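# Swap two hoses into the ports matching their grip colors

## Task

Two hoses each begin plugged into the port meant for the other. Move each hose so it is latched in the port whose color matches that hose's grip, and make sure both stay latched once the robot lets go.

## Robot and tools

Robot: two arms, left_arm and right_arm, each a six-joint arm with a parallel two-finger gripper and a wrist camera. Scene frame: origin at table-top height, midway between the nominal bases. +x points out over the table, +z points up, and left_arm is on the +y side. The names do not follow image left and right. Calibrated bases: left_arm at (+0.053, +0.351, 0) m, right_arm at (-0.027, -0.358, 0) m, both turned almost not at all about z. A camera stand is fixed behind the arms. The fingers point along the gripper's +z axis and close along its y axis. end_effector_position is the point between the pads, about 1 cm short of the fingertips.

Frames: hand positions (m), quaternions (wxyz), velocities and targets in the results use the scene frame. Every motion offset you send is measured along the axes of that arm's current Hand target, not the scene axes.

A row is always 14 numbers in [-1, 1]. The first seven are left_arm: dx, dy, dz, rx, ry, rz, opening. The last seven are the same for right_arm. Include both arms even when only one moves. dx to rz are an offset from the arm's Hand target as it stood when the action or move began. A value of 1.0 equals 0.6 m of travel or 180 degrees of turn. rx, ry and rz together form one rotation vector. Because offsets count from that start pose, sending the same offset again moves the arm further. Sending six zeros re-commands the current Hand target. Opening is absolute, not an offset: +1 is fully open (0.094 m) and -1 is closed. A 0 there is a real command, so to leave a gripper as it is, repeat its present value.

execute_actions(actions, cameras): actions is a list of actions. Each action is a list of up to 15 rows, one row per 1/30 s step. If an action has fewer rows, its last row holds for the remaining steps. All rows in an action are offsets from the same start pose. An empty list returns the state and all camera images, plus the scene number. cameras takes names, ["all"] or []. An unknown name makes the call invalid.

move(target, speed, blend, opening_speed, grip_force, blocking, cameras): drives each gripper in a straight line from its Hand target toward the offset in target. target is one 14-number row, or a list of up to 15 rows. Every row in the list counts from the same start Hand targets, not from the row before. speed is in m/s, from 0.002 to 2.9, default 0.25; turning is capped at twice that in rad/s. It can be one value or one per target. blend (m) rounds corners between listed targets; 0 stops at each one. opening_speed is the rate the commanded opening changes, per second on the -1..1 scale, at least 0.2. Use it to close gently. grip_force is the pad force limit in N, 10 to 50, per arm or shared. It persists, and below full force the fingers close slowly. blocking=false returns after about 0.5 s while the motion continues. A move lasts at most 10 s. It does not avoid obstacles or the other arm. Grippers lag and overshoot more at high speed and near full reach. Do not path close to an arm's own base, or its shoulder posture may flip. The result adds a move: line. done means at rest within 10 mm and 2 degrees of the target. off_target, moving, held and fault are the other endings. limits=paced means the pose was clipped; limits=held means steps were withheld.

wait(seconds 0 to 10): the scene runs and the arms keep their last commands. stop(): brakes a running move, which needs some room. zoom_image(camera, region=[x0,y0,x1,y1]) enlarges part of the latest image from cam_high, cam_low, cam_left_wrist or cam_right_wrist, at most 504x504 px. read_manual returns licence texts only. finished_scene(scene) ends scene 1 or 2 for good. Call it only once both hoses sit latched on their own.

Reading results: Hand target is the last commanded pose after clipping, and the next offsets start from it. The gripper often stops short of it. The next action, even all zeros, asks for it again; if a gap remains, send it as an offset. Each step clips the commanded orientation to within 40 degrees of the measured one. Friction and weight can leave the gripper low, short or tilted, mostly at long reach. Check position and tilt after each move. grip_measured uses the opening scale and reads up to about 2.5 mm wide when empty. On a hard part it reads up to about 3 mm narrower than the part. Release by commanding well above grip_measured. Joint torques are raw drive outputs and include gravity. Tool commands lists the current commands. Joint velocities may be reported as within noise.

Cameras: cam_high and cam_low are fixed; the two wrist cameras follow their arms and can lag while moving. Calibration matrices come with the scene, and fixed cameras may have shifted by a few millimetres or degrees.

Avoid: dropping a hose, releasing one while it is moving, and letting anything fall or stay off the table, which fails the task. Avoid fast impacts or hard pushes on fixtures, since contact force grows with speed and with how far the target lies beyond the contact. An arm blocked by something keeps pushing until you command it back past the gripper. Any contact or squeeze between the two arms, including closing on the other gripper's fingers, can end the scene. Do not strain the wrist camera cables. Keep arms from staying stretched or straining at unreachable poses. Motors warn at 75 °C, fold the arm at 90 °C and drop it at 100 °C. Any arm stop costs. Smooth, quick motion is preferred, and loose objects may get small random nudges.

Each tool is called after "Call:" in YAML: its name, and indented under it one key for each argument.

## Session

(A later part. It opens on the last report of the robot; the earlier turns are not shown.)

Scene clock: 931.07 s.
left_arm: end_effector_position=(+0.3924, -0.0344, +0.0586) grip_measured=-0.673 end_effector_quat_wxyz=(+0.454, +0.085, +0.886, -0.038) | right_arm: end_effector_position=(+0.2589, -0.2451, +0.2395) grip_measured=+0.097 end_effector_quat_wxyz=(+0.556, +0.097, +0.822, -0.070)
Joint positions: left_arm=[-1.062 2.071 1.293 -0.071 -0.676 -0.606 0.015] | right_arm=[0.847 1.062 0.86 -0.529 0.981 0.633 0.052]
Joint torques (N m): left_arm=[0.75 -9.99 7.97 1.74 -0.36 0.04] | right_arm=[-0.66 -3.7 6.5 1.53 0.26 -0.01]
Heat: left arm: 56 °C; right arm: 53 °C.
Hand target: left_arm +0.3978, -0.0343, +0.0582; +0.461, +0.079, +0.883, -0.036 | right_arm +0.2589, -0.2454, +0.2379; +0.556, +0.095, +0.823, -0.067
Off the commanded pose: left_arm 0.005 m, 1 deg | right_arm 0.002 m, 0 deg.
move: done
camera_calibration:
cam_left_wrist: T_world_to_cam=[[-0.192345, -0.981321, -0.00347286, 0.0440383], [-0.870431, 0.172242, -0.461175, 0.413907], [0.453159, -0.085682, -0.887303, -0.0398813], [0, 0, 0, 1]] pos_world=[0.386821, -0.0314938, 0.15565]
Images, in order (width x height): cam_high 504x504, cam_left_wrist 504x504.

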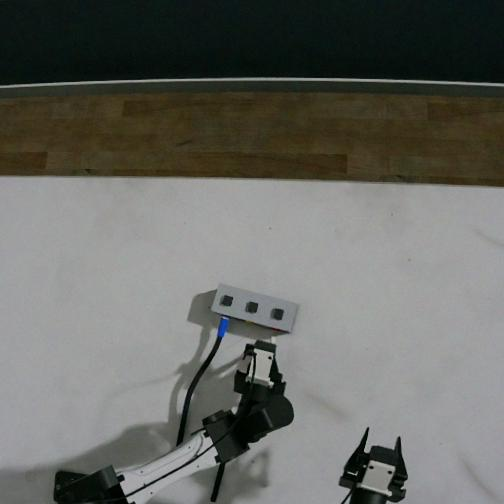

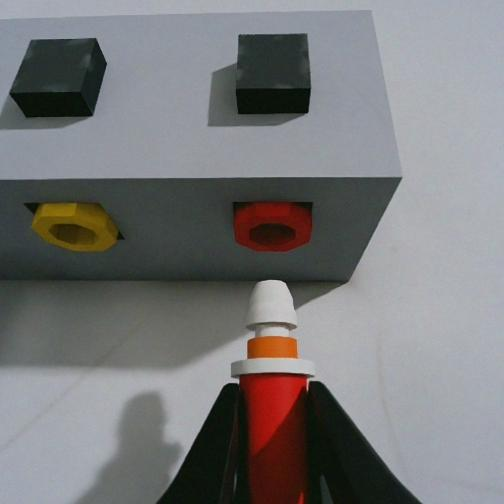

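Call:
move:
  target: [-0.035,-0.001,0.041,0,0,0,-0.95,0,0,0,0,0,0,0.1]
  speed: 0.06
  cameras: ["cam_left_wrist"]

Call:
zoom_image:
  camera: "cam_left_wrist"
  region: [180, 200, 380, 400]

Scene clock: 937.90 s.
left_arm: end_effector_position=(+0.4100, -0.0349, +0.0527) grip_measured=-0.673 end_effector_quat_wxyz=(+0.443, +0.096, +0.891, -0.023) | right_arm: end_effector_position=(+0.2589, -0.2451, +0.2395) grip_measured=+0.097 end_effector_quat_wxyz=(+0.556, +0.097, +0.822, -0.070)
Joint positions: left_arm=[-1.026 2.12 1.366 -0.112 -0.651 -0.563 0.015] | right_arm=[0.847 1.062 0.86 -0.529 0.981 0.633 0.052]
Joint torques (N m): left_arm=[2.32 -9.68 10.86 2.04 -0.25 0.14] | right_arm=[-0.7 -3.73 6.53 1.53 0.26 -0.02]
Heat: left arm: 56 °C; right arm: 53 °C.
Hand target: left_arm +0.4294, -0.0404, +0.0613; +0.461, +0.079, +0.883, -0.036 | right_arm +0.2589, -0.2454, +0.2379; +0.556, +0.095, +0.823, -0.067
Off the commanded pose: left_arm 0.022 m, 3 deg | right_arm 0.002 m, 0 deg.
move: off_target (left_arm)
camera_calibration:
cam_left_wrist: T_world_to_cam=[[-0.198066, -0.97943, -0.0385699, 0.0513042], [-0.87805, 0.194779, -0.437138, 0.429245], [0.435658, -0.0527157, -0.898567, -0.0442122], [0, 0, 0, 1]] pos_world=[0.406321, -0.0356895, 0.14989]
Images, in order (width x height): cam_left_wrist 504x504.

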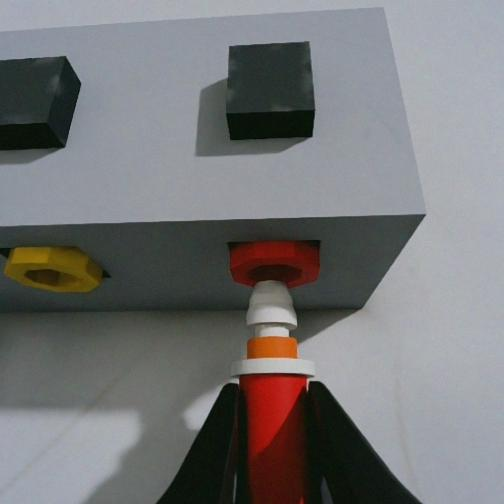

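Scaled by 2.520.

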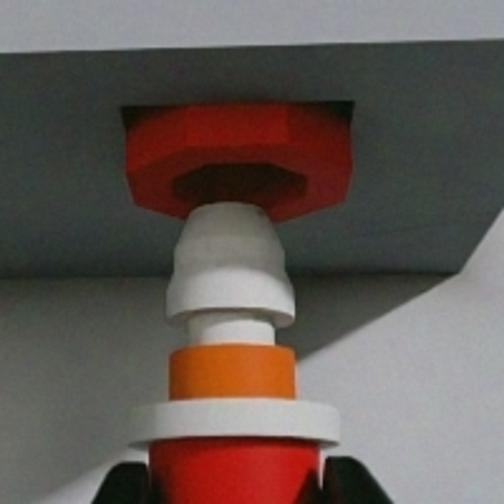

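Call:
move:
  target:
    - [-0.0127,-0.0017,-0.069,0,0,0,-0.95,0,0,0,0,0,0,0.1]
    - [0.003,-0.008,-0.022,0,0,0,-0.95,0,0,0,0,0,0,0.1]
    - [-0.008,-0.002,-0.0057,0,0,0,-0.95,0,0,0,0,0,0,0.1]
  speed: 0.08
  cameras: ["cam_left_wrist"]

Call:
zoom_image:
  camera: "cam_left_wrist"
  region: [180, 200, 380, 400]

Scene clock: 945.03 s.
left_arm: end_effector_position=(+0.4173, -0.0372, +0.0604) grip_measured=-0.673 end_effector_quat_wxyz=(+0.446, +0.089, +0.890, -0.031) | right_arm: end_effector_position=(+0.2589, -0.2451, +0.2395) grip_measured=+0.097 end_effector_quat_wxyz=(+0.556, +0.097, +0.822, -0.070)
Joint positions: left_arm=[-1.014 2.121 1.391 -0.116 -0.642 -0.564 0.015] | right_arm=[0.847 1.062 0.86 -0.529 0.981 0.633 0.052]
Joint torques (N m): left_arm=[1.2 -10.21 10.29 1.86 -0.31 0.13] | right_arm=[-0.66 -3.73 6.52 1.53 0.26 -0.01]
Heat: left arm: 57 °C; right arm: 53 °C.
Hand target: left_arm +0.4291, -0.0416, +0.0671; +0.461, +0.079, +0.883, -0.036 | right_arm +0.2589, -0.2454, +0.2379; +0.556, +0.095, +0.823, -0.067
Off the commanded pose: left_arm 0.014 m, 2 deg | right_arm 0.002 m, 0 deg.
move: off_target (left_arm)
camera_calibration:
cam_left_wrist: T_world_to_cam=[[-0.191576, -0.981306, -0.0183538, 0.0467115], [-0.877046, 0.179555, -0.445591, 0.438987], [0.440556, -0.0692671, -0.895049, -0.0434384], [0, 0, 0, 1]] pos_world=[0.413098, -0.0359931, 0.157587]
Images, in order (width x height): cam_left_wrist 504x504.

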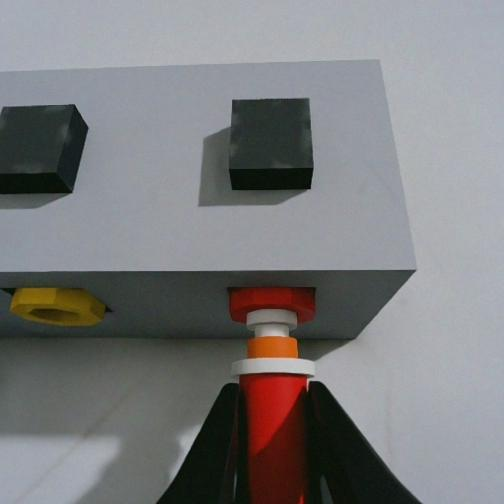

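Scaled by 2.520.

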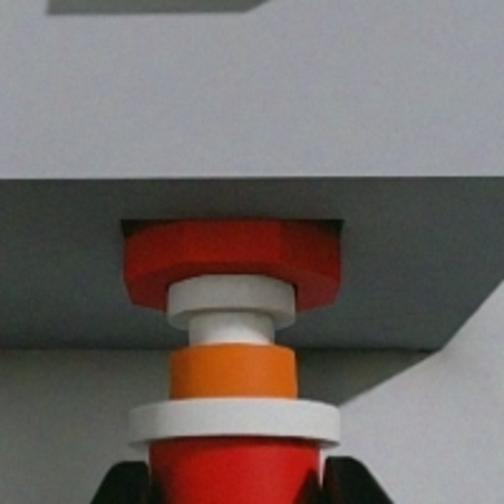

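Call:
move:
  target:
    - [-0.0205,-0.003,0.026,0,0,0,-0.95,0,0,0,0,0,0,0.1]
    - [-0.0405,-0.004,0.056,0,-0.02,0,-0.95,0,0,0,0,0,0,0.1]
    - [-0.0585,-0.004,0.081,-0.005,-0.03,-0.003,-0.95,0,0,0,0,0,0,0.1]
    - [-0.085,-0.003,0.124,-0.015,-0.04,-0.01,-0.95,0,0,0,0,0,0,0.1]
  speed: 0.05
  blend: [0.002,0.002,0.002,0]
  cameras: ["cam_left_wrist"]

Call:
zoom_image:
  camera: "cam_left_wrist"
  region: [180, 220, 380, 420]

Scene clock: 951.43 s.
left_arm: end_effector_position=(+0.4255, -0.0377, +0.0547) grip_measured=-0.673 end_effector_quat_wxyz=(+0.423, +0.137, +0.895, +0.042) | right_arm: end_effector_position=(+0.2589, -0.2451, +0.2395) grip_measured=+0.097 end_effector_quat_wxyz=(+0.556, +0.097, +0.822, -0.070)
Joint positions: left_arm=[-1.011 2.204 1.557 -0.317 -0.681 -0.486 0.015] | right_arm=[0.847 1.062 0.86 -0.529 0.981 0.633 0.052]
Joint torques (N m): left_arm=[8.9 -5.14 13.46 4.44 -0.45 0.3] | right_arm=[-0.69 -3.7 6.53 1.52 0.26 -0.01]
Heat: left arm: 57 °C; right arm: 53 °C.
Hand target: left_arm +0.5178, -0.0589, +0.0664; +0.516, +0.051, +0.854, -0.027 | right_arm +0.2589, -0.2454, +0.2379; +0.556, +0.095, +0.823, -0.067
Off the commanded pose: left_arm 0.095 m, 17 deg | right_arm 0.002 m, 0 deg.
move: off_target (left_arm)
camera_calibration:
cam_left_wrist: T_world_to_cam=[[-0.215879, -0.958767, -0.184831, 0.068028], [-0.884388, 0.272224, -0.379147, 0.44674], [0.413829, 0.0816127, -0.906689, -0.0344586], [0, 0, 0, 1]] pos_world=[0.424037, -0.053578, 0.150711]
Images, in order (width x height): cam_left_wrist 504x504.

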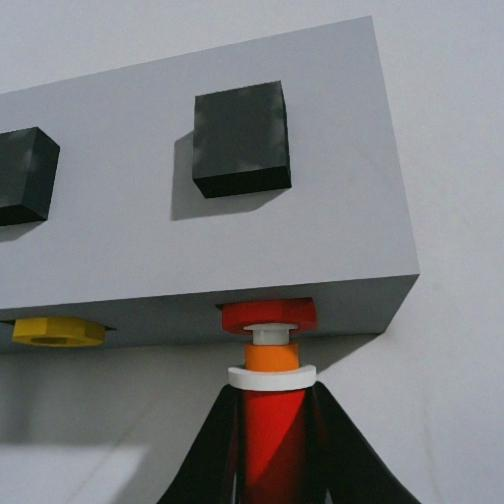

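Scaled by 2.520.

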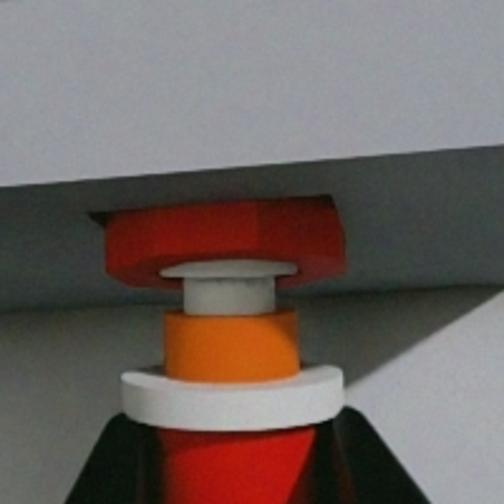

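Call:
move:
  target:
    - [0.039,0,-0.0925,-0.005,0.033,-0.002,-0.95,0,0,0,0,0,0,0.1]
    - [0.0075,0,-0.043,-0.0245,0.01,-0.013,-0.95,0,0,0,0,0,0,0.1]
    - [-0.011,0,-0.015,-0.0245,-0.005,-0.013,-0.95,0,0,0,0,0,0,0.1]
  speed: 0.06
  blend: [0,0.002,0]
  cameras: ["cam_left_wrist"]

Call:
zoom_image:
  camera: "cam_left_wrist"
  region: [180, 220, 380, 420]

Scene clock: 961.27 s.
left_arm: end_effector_position=(+0.4249, -0.0392, +0.0553) grip_measured=-0.673 end_effector_quat_wxyz=(+0.423, +0.103, +0.898, +0.059) | right_arm: end_effector_position=(+0.2589, -0.2451, +0.2395) grip_measured=+0.097 end_effector_quat_wxyz=(+0.556, +0.097, +0.822, -0.070)
Joint positions: left_arm=[-1.027 2.249 1.645 -0.424 -0.735 -0.585 0.015] | right_arm=[0.847 1.062 0.86 -0.529 0.981 0.633 0.052]
Joint torques (N m): left_arm=[7.95 -7.23 13.61 4.17 -0.87 0.28] | right_arm=[-0.69 -3.73 6.52 1.53 0.26 -0.01]
Heat: left arm: 64 °C; right arm: 53 °C.
Hand target: left_arm +0.5128, -0.0584, +0.0764; +0.524, +0.014, +0.852, -0.006 | right_arm +0.2589, -0.2454, +0.2379; +0.556, +0.095, +0.823, -0.067
Off the commanded pose: left_arm 0.093 m, 18 deg | right_arm 0.002 m, 0 deg.
move: off_target (left_arm)
camera_calibration:
cam_left_wrist: T_world_to_cam=[[-0.141318, -0.972103, -0.187205, 0.0345078], [-0.901198, 0.204591, -0.38208, 0.45144], [0.409721, 0.114714, -0.904969, -0.0305524], [0, 0, 0, 1]] pos_world=[0.424231, -0.0553104, 0.151297]
Images, in order (width x height): cam_left_wrist 504x504.

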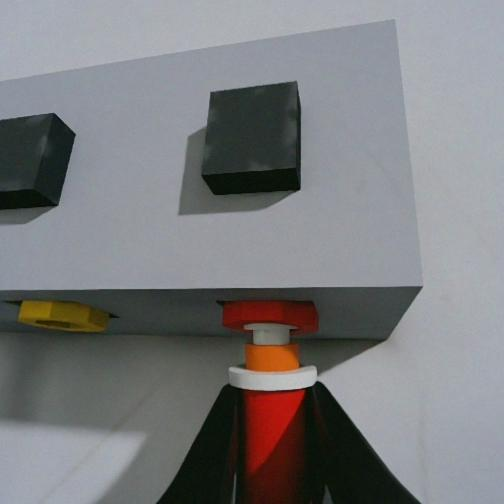

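Scaled by 2.520.

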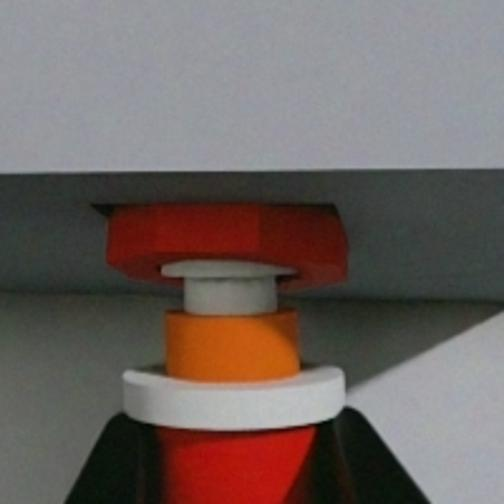

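Call:
move:
  target:
    - [0.015,0,-0.11,0.0,0.02,0.0,-0.95,0,0,0,0,0,0,0.1]
    - [-0.015,0,-0.08,0,0.0,0.0,-0.95,0,0,0,0,0,0,0.1]
    - [-0.027,0,-0.045,0,-0.02,0.0,-0.95,0,0,0,0,0,0,0.1]
    - [-0.03,0,-0.015,0,-0.035,0,-0.95,0,0,0,0,0,0,0.1]
  speed: 0.06
  blend: [0,0.002,0.002,0]
  cameras: ["cam_left_wrist"]

Call:
zoom_image:
  camera: "cam_left_wrist"
  region: [180, 220, 380, 420]

Scene clock: 967.93 s.
left_arm: end_effector_position=(+0.4249, -0.0397, +0.0570) grip_measured=-0.673 end_effector_quat_wxyz=(+0.432, +0.107, +0.893, +0.068) | right_arm: end_effector_position=(+0.2589, -0.2451, +0.2395) grip_measured=+0.097 end_effector_quat_wxyz=(+0.556, +0.097, +0.822, -0.070)
Joint positions: left_arm=[-1.034 2.253 1.645 -0.415 -0.761 -0.571 0.015] | right_arm=[0.847 1.062 0.86 -0.529 0.981 0.633 0.052]
Joint torques (N m): left_arm=[7.13 -10.03 11.74 4.54 -1.34 0.39] | right_arm=[-0.68 -3.73 6.52 1.53 0.26 -0.01]
Heat: left arm: 68 °C; right arm: 53 °C.
Hand target: left_arm +0.5129, -0.0585, +0.0964; +0.570, +0.013, +0.821, -0.006 | right_arm +0.2589, -0.2454, +0.2379; +0.556, +0.095, +0.823, -0.067
Off the commanded pose: left_arm 0.098 m, 23 deg | right_arm 0.002 m, 0 deg.
move: off_target (left_arm)
camera_calibration:
cam_left_wrist: T_world_to_cam=[[-0.138873, -0.968106, -0.208528, 0.0346687], [-0.89238, 0.213635, -0.397516, 0.449704], [0.429386, 0.130882, -0.893587, -0.0374797], [0, 0, 0, 1]] pos_world=[0.422215, -0.0576039, 0.152502]
Images, in order (width x height): cam_left_wrist 504x504.

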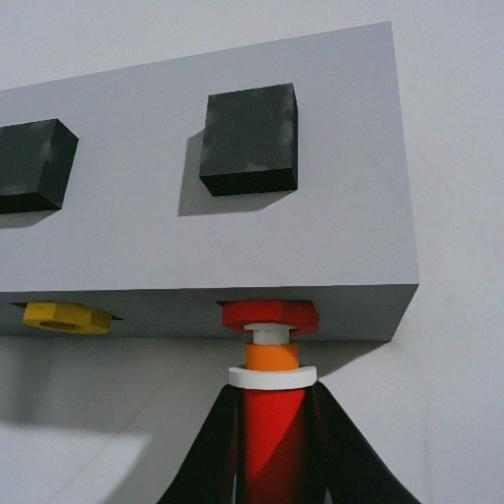

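Scaled by 2.520.

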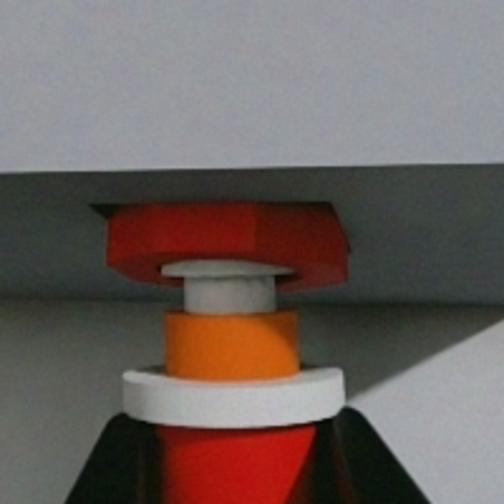

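Call:
move:
  target:
    - [0.089,0.027,-0.137,0.0405,0.08,0.0229,-0.95,0,0,0,0,0,0,0.1]
    - [0.0963,0.0235,-0.1115,0.0405,0.08,0.0229,-0.95,0,0,0,0,0,0,0.1]
    - [0.084,0.019,-0.083,0.0405,0.075,0.0229,-0.95,0,0,0,0,0,0,0.1]
  speed: 0.06
  cameras: ["cam_left_wrist"]

Call:
zoom_image:
  camera: "cam_left_wrist"
  region: [180, 220, 380, 420]

Scene clock: 982.40 s.
left_arm: end_effector_position=(+0.4222, -0.0381, +0.0551) grip_measured=-0.673 end_effector_quat_wxyz=(+0.444, +0.103, +0.890, -0.014) | right_arm: end_effector_position=(+0.2589, -0.2451, +0.2395) grip_measured=+0.097 end_effector_quat_wxyz=(+0.556, +0.097, +0.822, -0.070)
Joint positions: left_arm=[-1.009 2.151 1.425 -0.138 -0.648 -0.531 0.015] | right_arm=[0.847 1.062 0.86 -0.529 0.981 0.633 0.052]
Joint torques (N m): left_arm=[3.23 -9.84 11.29 2.32 -0.14 0.21] | right_arm=[-0.69 -3.73 6.5 1.53 0.26 -0.01]
Heat: left arm: 77 °C; right arm: 53 °C. Fold the left arm in close to its base, or ease its load, before you think long.
Hand target: left_arm +0.4489, -0.0450, +0.0667; +0.467, +0.080, +0.880, -0.036 | right_arm +0.2589, -0.2454, +0.2379; +0.556, +0.095, +0.823, -0.067
Off the commanded pose: left_arm 0.030 m, 5 deg | right_arm 0.002 m, 0 deg.
MOTOR HOT: joint 4 (wrist pitch) of the left arm reports 77 °C; the controller's stop level is 90 °C. To cool a motor, set the load down, stop pushing, or move to a pose that needs little force.
move: off_target (left_arm)
camera_calibration:
cam_left_wrist: T_world_to_cam=[[-0.201799, -0.977532, -0.0608924, 0.0534652], [-0.875448, 0.207904, -0.43631, 0.440956], [0.439167, -0.0347388, -0.897734, -0.0484394], [0, 0, 0, 1]] pos_world=[0.418097, -0.0410953, 0.152164]
Images, in order (width x height): cam_left_wrist 504x504.

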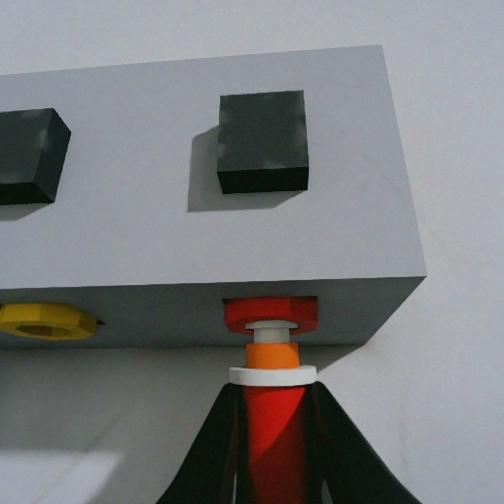

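Scaled by 2.520.

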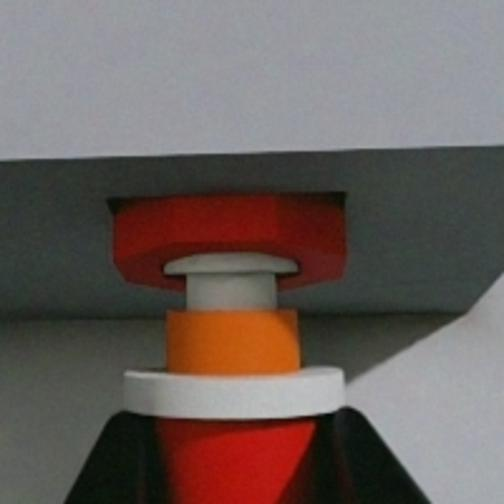

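Call:
move:
  target:
    - [-0.03,0,0.025,-0.007,-0.02,-0.005,-0.95,0,0,0,0,0,0,0.1]
    - [-0.05,0,0.055,-0.0137,-0.035,-0.0095,-0.95,0,0,0,0,0,0,0.1]
    - [-0.065,0.004,0.08,-0.02,-0.04,-0.013,-0.95,0,0,0,0,0,0,0.1]
  speed: 0.05
  blend: [0.002,0.002,0]
  cameras: ["cam_left_wrist"]

Scene clock: 989.93 s.
left_arm: end_effector_position=(+0.4252, -0.0380, +0.0549) grip_measured=-0.673 end_effector_quat_wxyz=(+0.438, +0.126, +0.889, +0.033) | right_arm: end_effector_position=(+0.2589, -0.2451, +0.2395) grip_measured=+0.097 end_effector_quat_wxyz=(+0.556, +0.097, +0.822, -0.070)
Joint positions: left_arm=[-1.016 2.194 1.517 -0.252 -0.697 -0.494 0.015] | right_arm=[0.847 1.062 0.86 -0.529 0.981 0.633 0.052]
Joint torques (N m): left_arm=[8.46 -5.97 13.68 4.15 -0.52 0.35] | right_arm=[-0.69 -3.71 6.52 1.53 0.26 -0.01]
Heat: left arm: 73 °C; right arm: 53 °C. Fold the left arm in close to its base, or ease its load, before you think long.
Hand target: left_arm +0.5100, -0.0535, +0.0722; +0.523, +0.045, +0.851, -0.023 | right_arm +0.2589, -0.2454, +0.2379; +0.556, +0.095, +0.823, -0.067
Off the commanded pose: left_arm 0.088 m, 16 deg | right_arm 0.002 m, 0 deg.
MOTOR HOT: still on. Joint 4 (wrist pitch) of the left arm reports 73 °C.
move: off_target (left_arm)
camera_calibration:
cam_left_wrist: T_world_to_cam=[[-0.20148, -0.965767, -0.163398, 0.0601328], [-0.875332, 0.252391, -0.412424, 0.443804], [0.439546, 0.0599322, -0.896219, -0.0464191], [0, 0, 0, 1]] pos_world=[0.420995, -0.051156, 0.151259]
Images, in order (width x height): cam_left_wrist 504x504.

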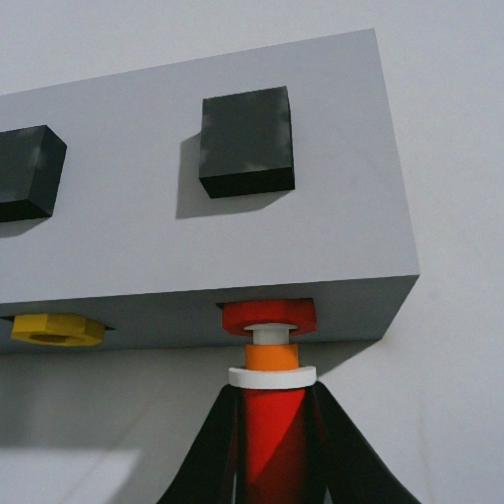

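Call:
move:
  target:
    - [0.045,0,-0.085,-0.008,0.0,-0.004,-0.95,0,0,0,0,0,0,0.1]
    - [0.025,0,-0.05,-0.012,-0.035,-0.006,-0.95,0,0,0,0,0,0,0.1]
    - [0.0,0,-0.02,-0.02,-0.05,-0.01,-0.95,0,0,0,0,0,0,0.1]
    - [-0.01,0,0.0,-0.02,-0.07,-0.01,-0.95,0,0,0,0,0,0,0.1]
    - [0.01,0,0.005,-0.02,-0.055,-0.01,-0.95,0,0,0,0,0,0,0.1]
  speed: 0.06
  blend: [0.0,0.002,0.002,0.002,0]
  cameras: ["cam_left_wrist"]

Call:
zoom_image:
  camera: "cam_left_wrist"
  region: [180, 220, 380, 420]

Scene clock: 999.50 s.
left_arm: end_effector_position=(+0.4245, -0.0407, +0.0542) grip_measured=-0.673 end_effector_quat_wxyz=(+0.541, +0.104, +0.829, +0.096) | right_arm: end_effector_position=(+0.2589, -0.2451, +0.2395) grip_measured=+0.097 end_effector_quat_wxyz=(+0.556, +0.097, +0.822, -0.070)
Joint positions: left_arm=[-1.083 2.272 1.447 0.031 -0.982 -0.401 0.015] | right_arm=[0.847 1.062 0.86 -0.529 0.981 0.633 0.052]
Joint torques (N m): left_arm=[11.02 -7.34 13.56 4.23 0.52 0.04] | right_arm=[-0.66 -3.73 6.53 1.54 0.26 -0.02]
Heat: left arm: 76 °C; right arm: 53 °C. Fold the left arm in close to its base, or ease its load, before you think long.
Hand target: left_arm +0.5100, -0.0535, +0.0656; +0.595, +0.013, +0.803, -0.008 | right_arm +0.2589, -0.2454, +0.2379; +0.556, +0.095, +0.823, -0.067
Off the commanded pose: left_arm 0.087 m, 17 deg | right_arm 0.002 m, 0 deg.
MOTOR HOT: still on. Joint 4 (wrist pitch) of the left arm reports 76 °C.
move: off_target (left_arm)
camera_calibration:
cam_left_wrist: T_world_to_cam=[[-0.0763327, -0.960319, -0.268254, 0.0100187], [-0.762611, 0.229549, -0.604758, 0.405266], [0.642338, 0.15841, -0.749872, -0.136642], [0, 0, 0, 1]] pos_world=[0.397596, -0.061762, 0.145312]
Images, in order (width x height): cam_left_wrist 504x504.

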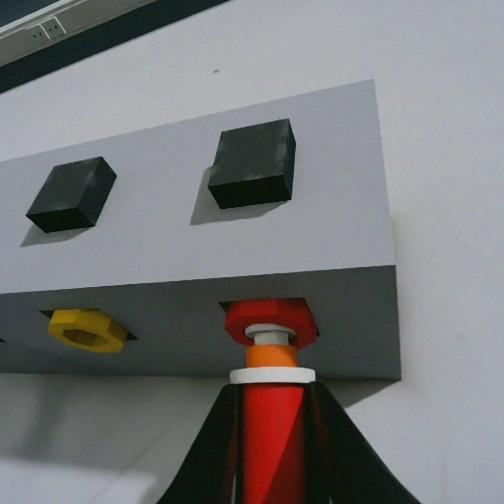

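Scaled by 2.520.

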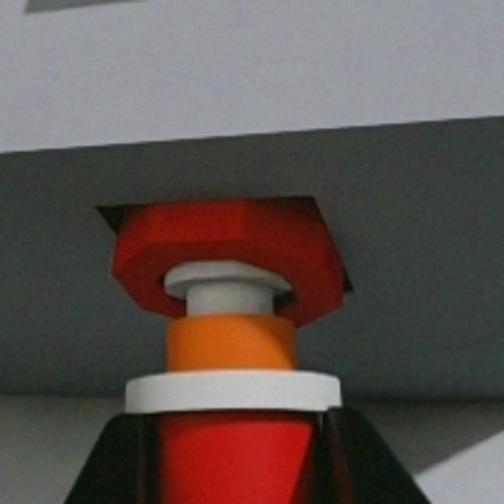

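Call:
move:
  target:
    - [0.054,0.0215,-0.132,0.0403,0.0996,0.0219,-0.95,0,0,0,0,0,0,0.1]
    - [0.054,0.0215,-0.132,0.0403,0.0996,0.0219,-0.2,0,0,0,0,0,0,0.1]
    - [-0.06,0.03,-0.26,0.0403,0.0996,0.0219,-0.2,0,0,0,0,0,0,0.1]
  speed: 0.1
  opening_speed: 1
  cameras: ["cam_left_wrist"]

Call:
wait:
  seconds: 10

Scene clock: 1014.27 s.
left_arm: end_effector_position=(+0.3698, -0.0299, +0.1201) grip_measured=-0.203 end_effector_quat_wxyz=(+0.442, +0.096, +0.891, -0.022) | right_arm: end_effector_position=(+0.2589, -0.2451, +0.2395) grip_measured=+0.097 end_effector_quat_wxyz=(+0.556, +0.097, +0.822, -0.070)
Joint positions: left_arm=[-1.105 1.944 1.403 -0.378 -0.701 -0.645 0.037] | right_arm=[0.847 1.062 0.86 -0.529 0.981 0.633 0.052]
Joint torques (N m): left_arm=[-0.01 -13.82 9.81 1.4 -0.46 -0.1] | right_arm=[-0.66 -3.73 6.54 1.53 0.26 -0.01]
Heat: left arm: 79 °C; right arm: 53 °C. Fold the left arm in close to its base, or ease its load, before you think long.
Hand target: left_arm +0.3719, -0.0314, +0.1454; +0.461, +0.079, +0.883, -0.037 | right_arm +0.2589, -0.2454, +0.2379; +0.556, +0.095, +0.823, -0.067
Off the commanded pose: left_arm 0.025 m, 3 deg | right_arm 0.002 m, 0 deg.
MOTOR HOT: still on. Joint 4 (wrist pitch) of the left arm reports 79 °C.
move: off_target (left_arm); target 2's new opening was sent with left_arm's hand 0.006 m and 3 deg from that target
camera_calibration:
cam_left_wrist: T_world_to_cam=[[-0.196185, -0.97978, -0.0392776, 0.050225], [-0.879157, 0.193494, -0.43548, 0.42265], [0.434275, -0.0509034, -0.899341, 0.0347658], [0, 0, 0, 1]] pos_world=[0.366332, -0.0308013, 0.217295]
Images, in order (width x height): cam_left_wrist 504x504.

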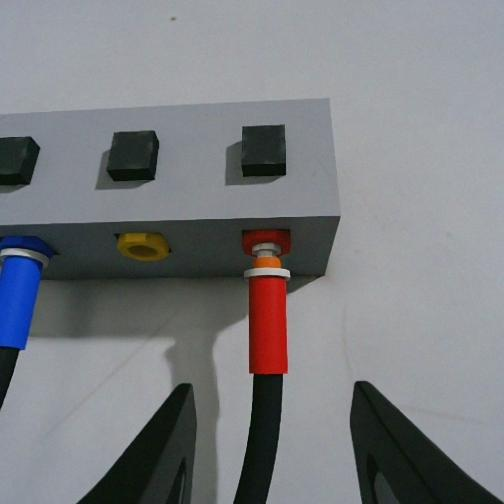

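Scene clock: 1024.27 s.
left_arm: end_effector_position=(+0.3698, -0.0298, +0.1201) grip_measured=-0.203 end_effector_quat_wxyz=(+0.442, +0.096, +0.891, -0.022) | right_arm: end_effector_position=(+0.2589, -0.2451, +0.2395) grip_measured=+0.097 end_effector_quat_wxyz=(+0.556, +0.097, +0.822, -0.070)
Joint positions: left_arm=[-1.105 1.944 1.403 -0.379 -0.701 -0.645 0.037] | right_arm=[0.847 1.062 0.86 -0.529 0.981 0.633 0.052]
Joint torques (N m): left_arm=[-0.02 -13.82 9.81 1.4 -0.47 -0.1] | right_arm=[-0.68 -3.71 6.53 1.53 0.27 -0.01]
Heat: left arm: 71 °C; right arm: 53 °C.
Hand target: left_arm +0.3719, -0.0314, +0.1454; +0.461, +0.079, +0.883, -0.037 | right_arm +0.2589, -0.2454, +0.2379; +0.556, +0.095, +0.823, -0.067
Tool commands: left_gripper/opening=-0.2 right_gripper/opening=+0.1
Off the commanded pose: left_arm 0.026 m, 3 deg | right_arm 0.002 m, 0 deg.
MOTOR HOT: cleared for the motors of the left arm.
wait: 10.00 s; at rest by 0.17 s

Call:
move:
  target:
    - [0.072,0.001,0.06,-0.009,0,-0.006,-0.2,0,0,0,0,0,0,0.1]
    - [0.072,0.001,0.151,-0.009,0,-0.006,-0.2,0,0,0,0,0,0,0.1]
    - [0.072,0.001,0.151,-0.009,0,-0.006,-0.95,0,0,0,0,0,0,0.1]
  speed: 0.15
  blend: [0.01,0,0]
  opening_speed: 1
  cameras: ["cam_left_wrist"]

Call:
zoom_image:
  camera: "cam_left_wrist"
  region: [180, 220, 380, 420]

Scene clock: 1032.53 s.
left_arm: end_effector_position=(+0.4164, -0.0367, +0.0601) grip_measured=-0.693 end_effector_quat_wxyz=(+0.459, +0.064, +0.885, -0.032) | right_arm: end_effector_position=(+0.2589, -0.2451, +0.2395) grip_measured=+0.097 end_effector_quat_wxyz=(+0.556, +0.097, +0.822, -0.070)
Joint positions: left_arm=[-1.026 2.128 1.382 -0.092 -0.684 -0.61 0.014] | right_arm=[0.847 1.062 0.86 -0.529 0.981 0.633 0.052]
Joint torques (N m): left_arm=[0.58 -9.91 9.32 1.59 -0.28 0.1] | right_arm=[-0.7 -3.71 6.53 1.53 0.27 -0.01]
Heat: left arm: 68 °C; right arm: 53 °C.
Hand target: left_arm +0.4208, -0.0387, +0.0580; +0.462, +0.064, +0.884, -0.028 | right_arm +0.2589, -0.2454, +0.2379; +0.556, +0.095, +0.823, -0.067
Off the commanded pose: left_arm 0.005 m, 1 deg | right_arm 0.002 m, 0 deg.
move: done
camera_calibration:
cam_left_wrist: T_world_to_cam=[[-0.149261, -0.98879, 0.00393473, 0.0278189], [-0.872337, 0.129807, -0.471359, 0.43574], [0.465564, -0.0737881, -0.881933, -0.0546056], [0, 0, 0, 1]] pos_world=[0.409687, -0.0330841, 0.157122]
Images, in order (width x height): cam_left_wrist 504x504.

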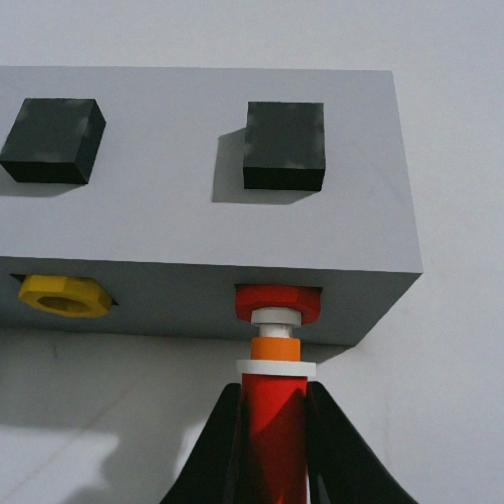

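Scaled by 2.520.

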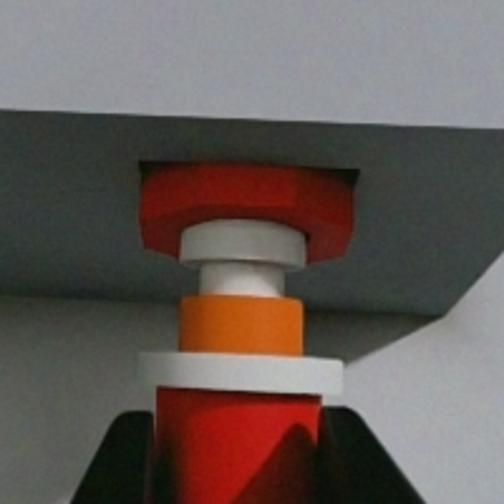

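Call:
move:
  target:
    - [-0.0205,-0.003,0.03,0.009,0,0.006,-0.95,0,0,0,0,0,0,0.1]
    - [-0.042,-0.003,0.06,0.009,-0.02,0.006,-0.95,0,0,0,0,0,0,0.1]
    - [-0.062,-0.003,0.085,0.013,-0.03,0.009,-0.95,0,0,0,0,0,0,0.1]
  speed: 0.05
  blend: [0,0.001,0]
  cameras: ["cam_left_wrist"]

Call:
zoom_image:
  camera: "cam_left_wrist"
  region: [180, 220, 380, 420]

Scene clock: 1039.37 s.
left_arm: end_effector_position=(+0.4359, -0.0559, +0.0621) grip_measured=-0.951 end_effector_quat_wxyz=(+0.481, +0.127, +0.867, -0.026) | right_arm: end_effector_position=(+0.2589, -0.2451, +0.2395) grip_measured=+0.097 end_effector_quat_wxyz=(+0.556, +0.097, +0.822, -0.070)
Joint positions: left_arm=[-1.006 2.187 1.435 0.009 -0.655 -0.419 0.002] | right_arm=[0.847 1.062 0.86 -0.529 0.981 0.633 0.052]
Joint torques (N m): left_arm=[6.83 -7.2 10.88 2.81 0.04 0.11] | right_arm=[-0.65 -3.74 6.5 1.53 0.25 -0.01]
Heat: left arm: 67 °C; right arm: 53 °C.
Hand target: left_arm +0.4831, -0.0492, +0.0593; +0.502, +0.085, +0.860, -0.043 | right_arm +0.2589, -0.2454, +0.2379; +0.556, +0.095, +0.823, -0.067
Off the commanded pose: left_arm 0.048 m, 6 deg | right_arm 0.002 m, 0 deg.
move: off_target (left_arm)
camera_calibration:
cam_left_wrist: T_world_to_cam=[[-0.251919, -0.965106, -0.0714597, 0.062477], [-0.822384, 0.252418, -0.509872, 0.443687], [0.510118, -0.0696793, -0.857277, -0.0841044], [0, 0, 0, 1]] pos_world=[0.423523, -0.0575578, 0.158587]
Images, in order (width x height): cam_left_wrist 504x504.

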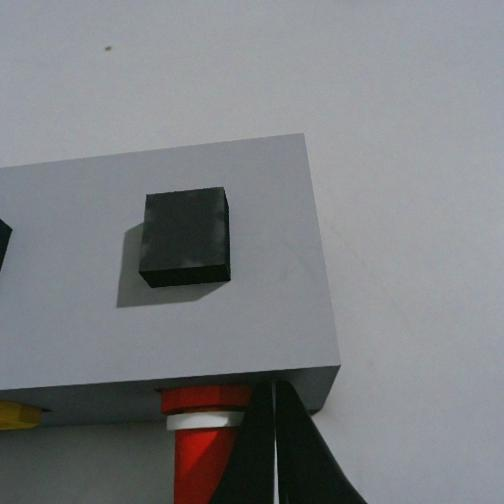

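Scaled by 2.520.

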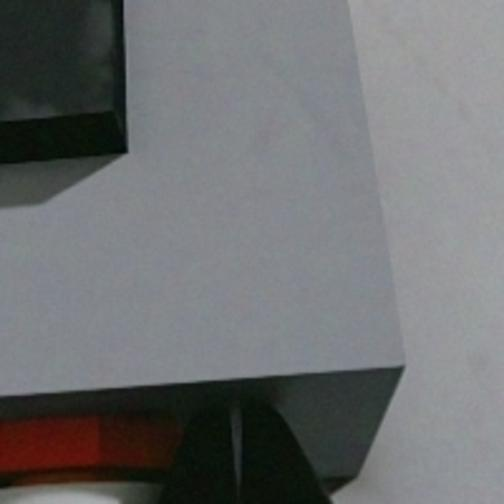

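Call:
move:
  target:
    - [0.04,-0.01,-0.06,0,0,0,-0.95,0,0,0,0,0,0,0.1]
    - [0.02,-0.01,-0.25,0,0,0,-0.2,0,0,0,0,0,0,0.1]
  speed: 0.12
  blend: [0.01,0]
  cameras: ["cam_left_wrist"]

Call:
zoom_image:
  camera: "cam_left_wrist"
  region: [0, 150, 300, 400]

Scene clock: 1049.10 s.
left_arm: end_effector_position=(+0.3474, -0.0348, +0.1082) grip_measured=-0.203 end_effector_quat_wxyz=(+0.491, +0.098, +0.865, -0.038) | right_arm: end_effector_position=(+0.2589, -0.2451, +0.2395) grip_measured=+0.097 end_effector_quat_wxyz=(+0.556, +0.097, +0.822, -0.070)
Joint positions: left_arm=[-1.178 1.917 1.228 -0.14 -0.796 -0.627 0.037] | right_arm=[0.847 1.062 0.86 -0.529 0.981 0.633 0.052]
Joint torques (N m): left_arm=[0.2 -13.2 6.97 1.49 -0.47 -0.1] | right_arm=[-0.68 -3.73 6.52 1.53 0.26 -0.01]
Heat: left arm: 69 °C; right arm: 53 °C.
Hand target: left_arm +0.3479, -0.0302, +0.1228; +0.502, +0.084, +0.860, -0.043 | right_arm +0.2589, -0.2454, +0.2379; +0.556, +0.095, +0.823, -0.067
Off the commanded pose: left_arm 0.015 m, 2 deg | right_arm 0.002 m, 0 deg.
move: off_target (left_arm); target 2's new opening was sent with left_arm's hand 0.015 m and 2 deg from that target
camera_calibration:
cam_left_wrist: T_world_to_cam=[[-0.214492, -0.97641, -0.0248312, 0.0453466], [-0.823209, 0.194403, -0.533417, 0.38988], [0.525661, -0.0939726, -0.845488, -0.00548796], [0, 0, 0, 1]] pos_world=[0.333564, -0.0320328, 0.204455]
Images, in order (width x height): cam_left_wrist 504x504.

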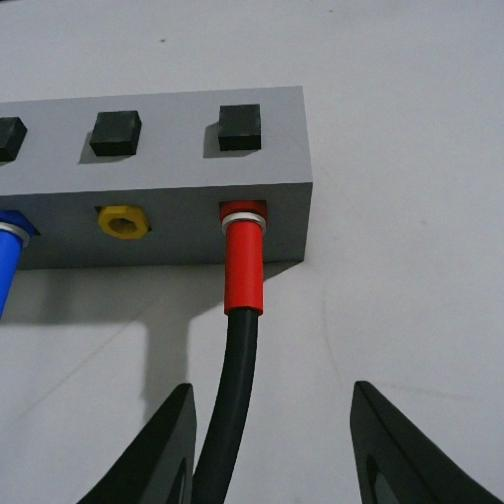

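Scaled by 1.680.

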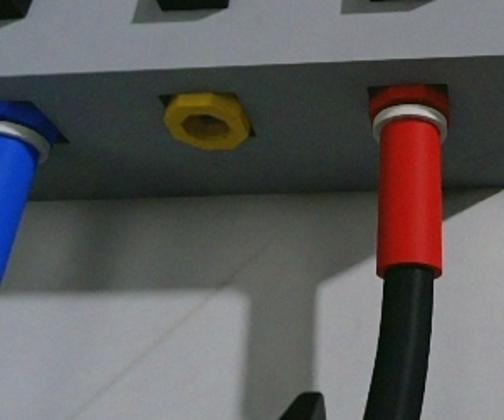

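Call:
finished_scene:
  scene: 1

The scene is finished: the task was done.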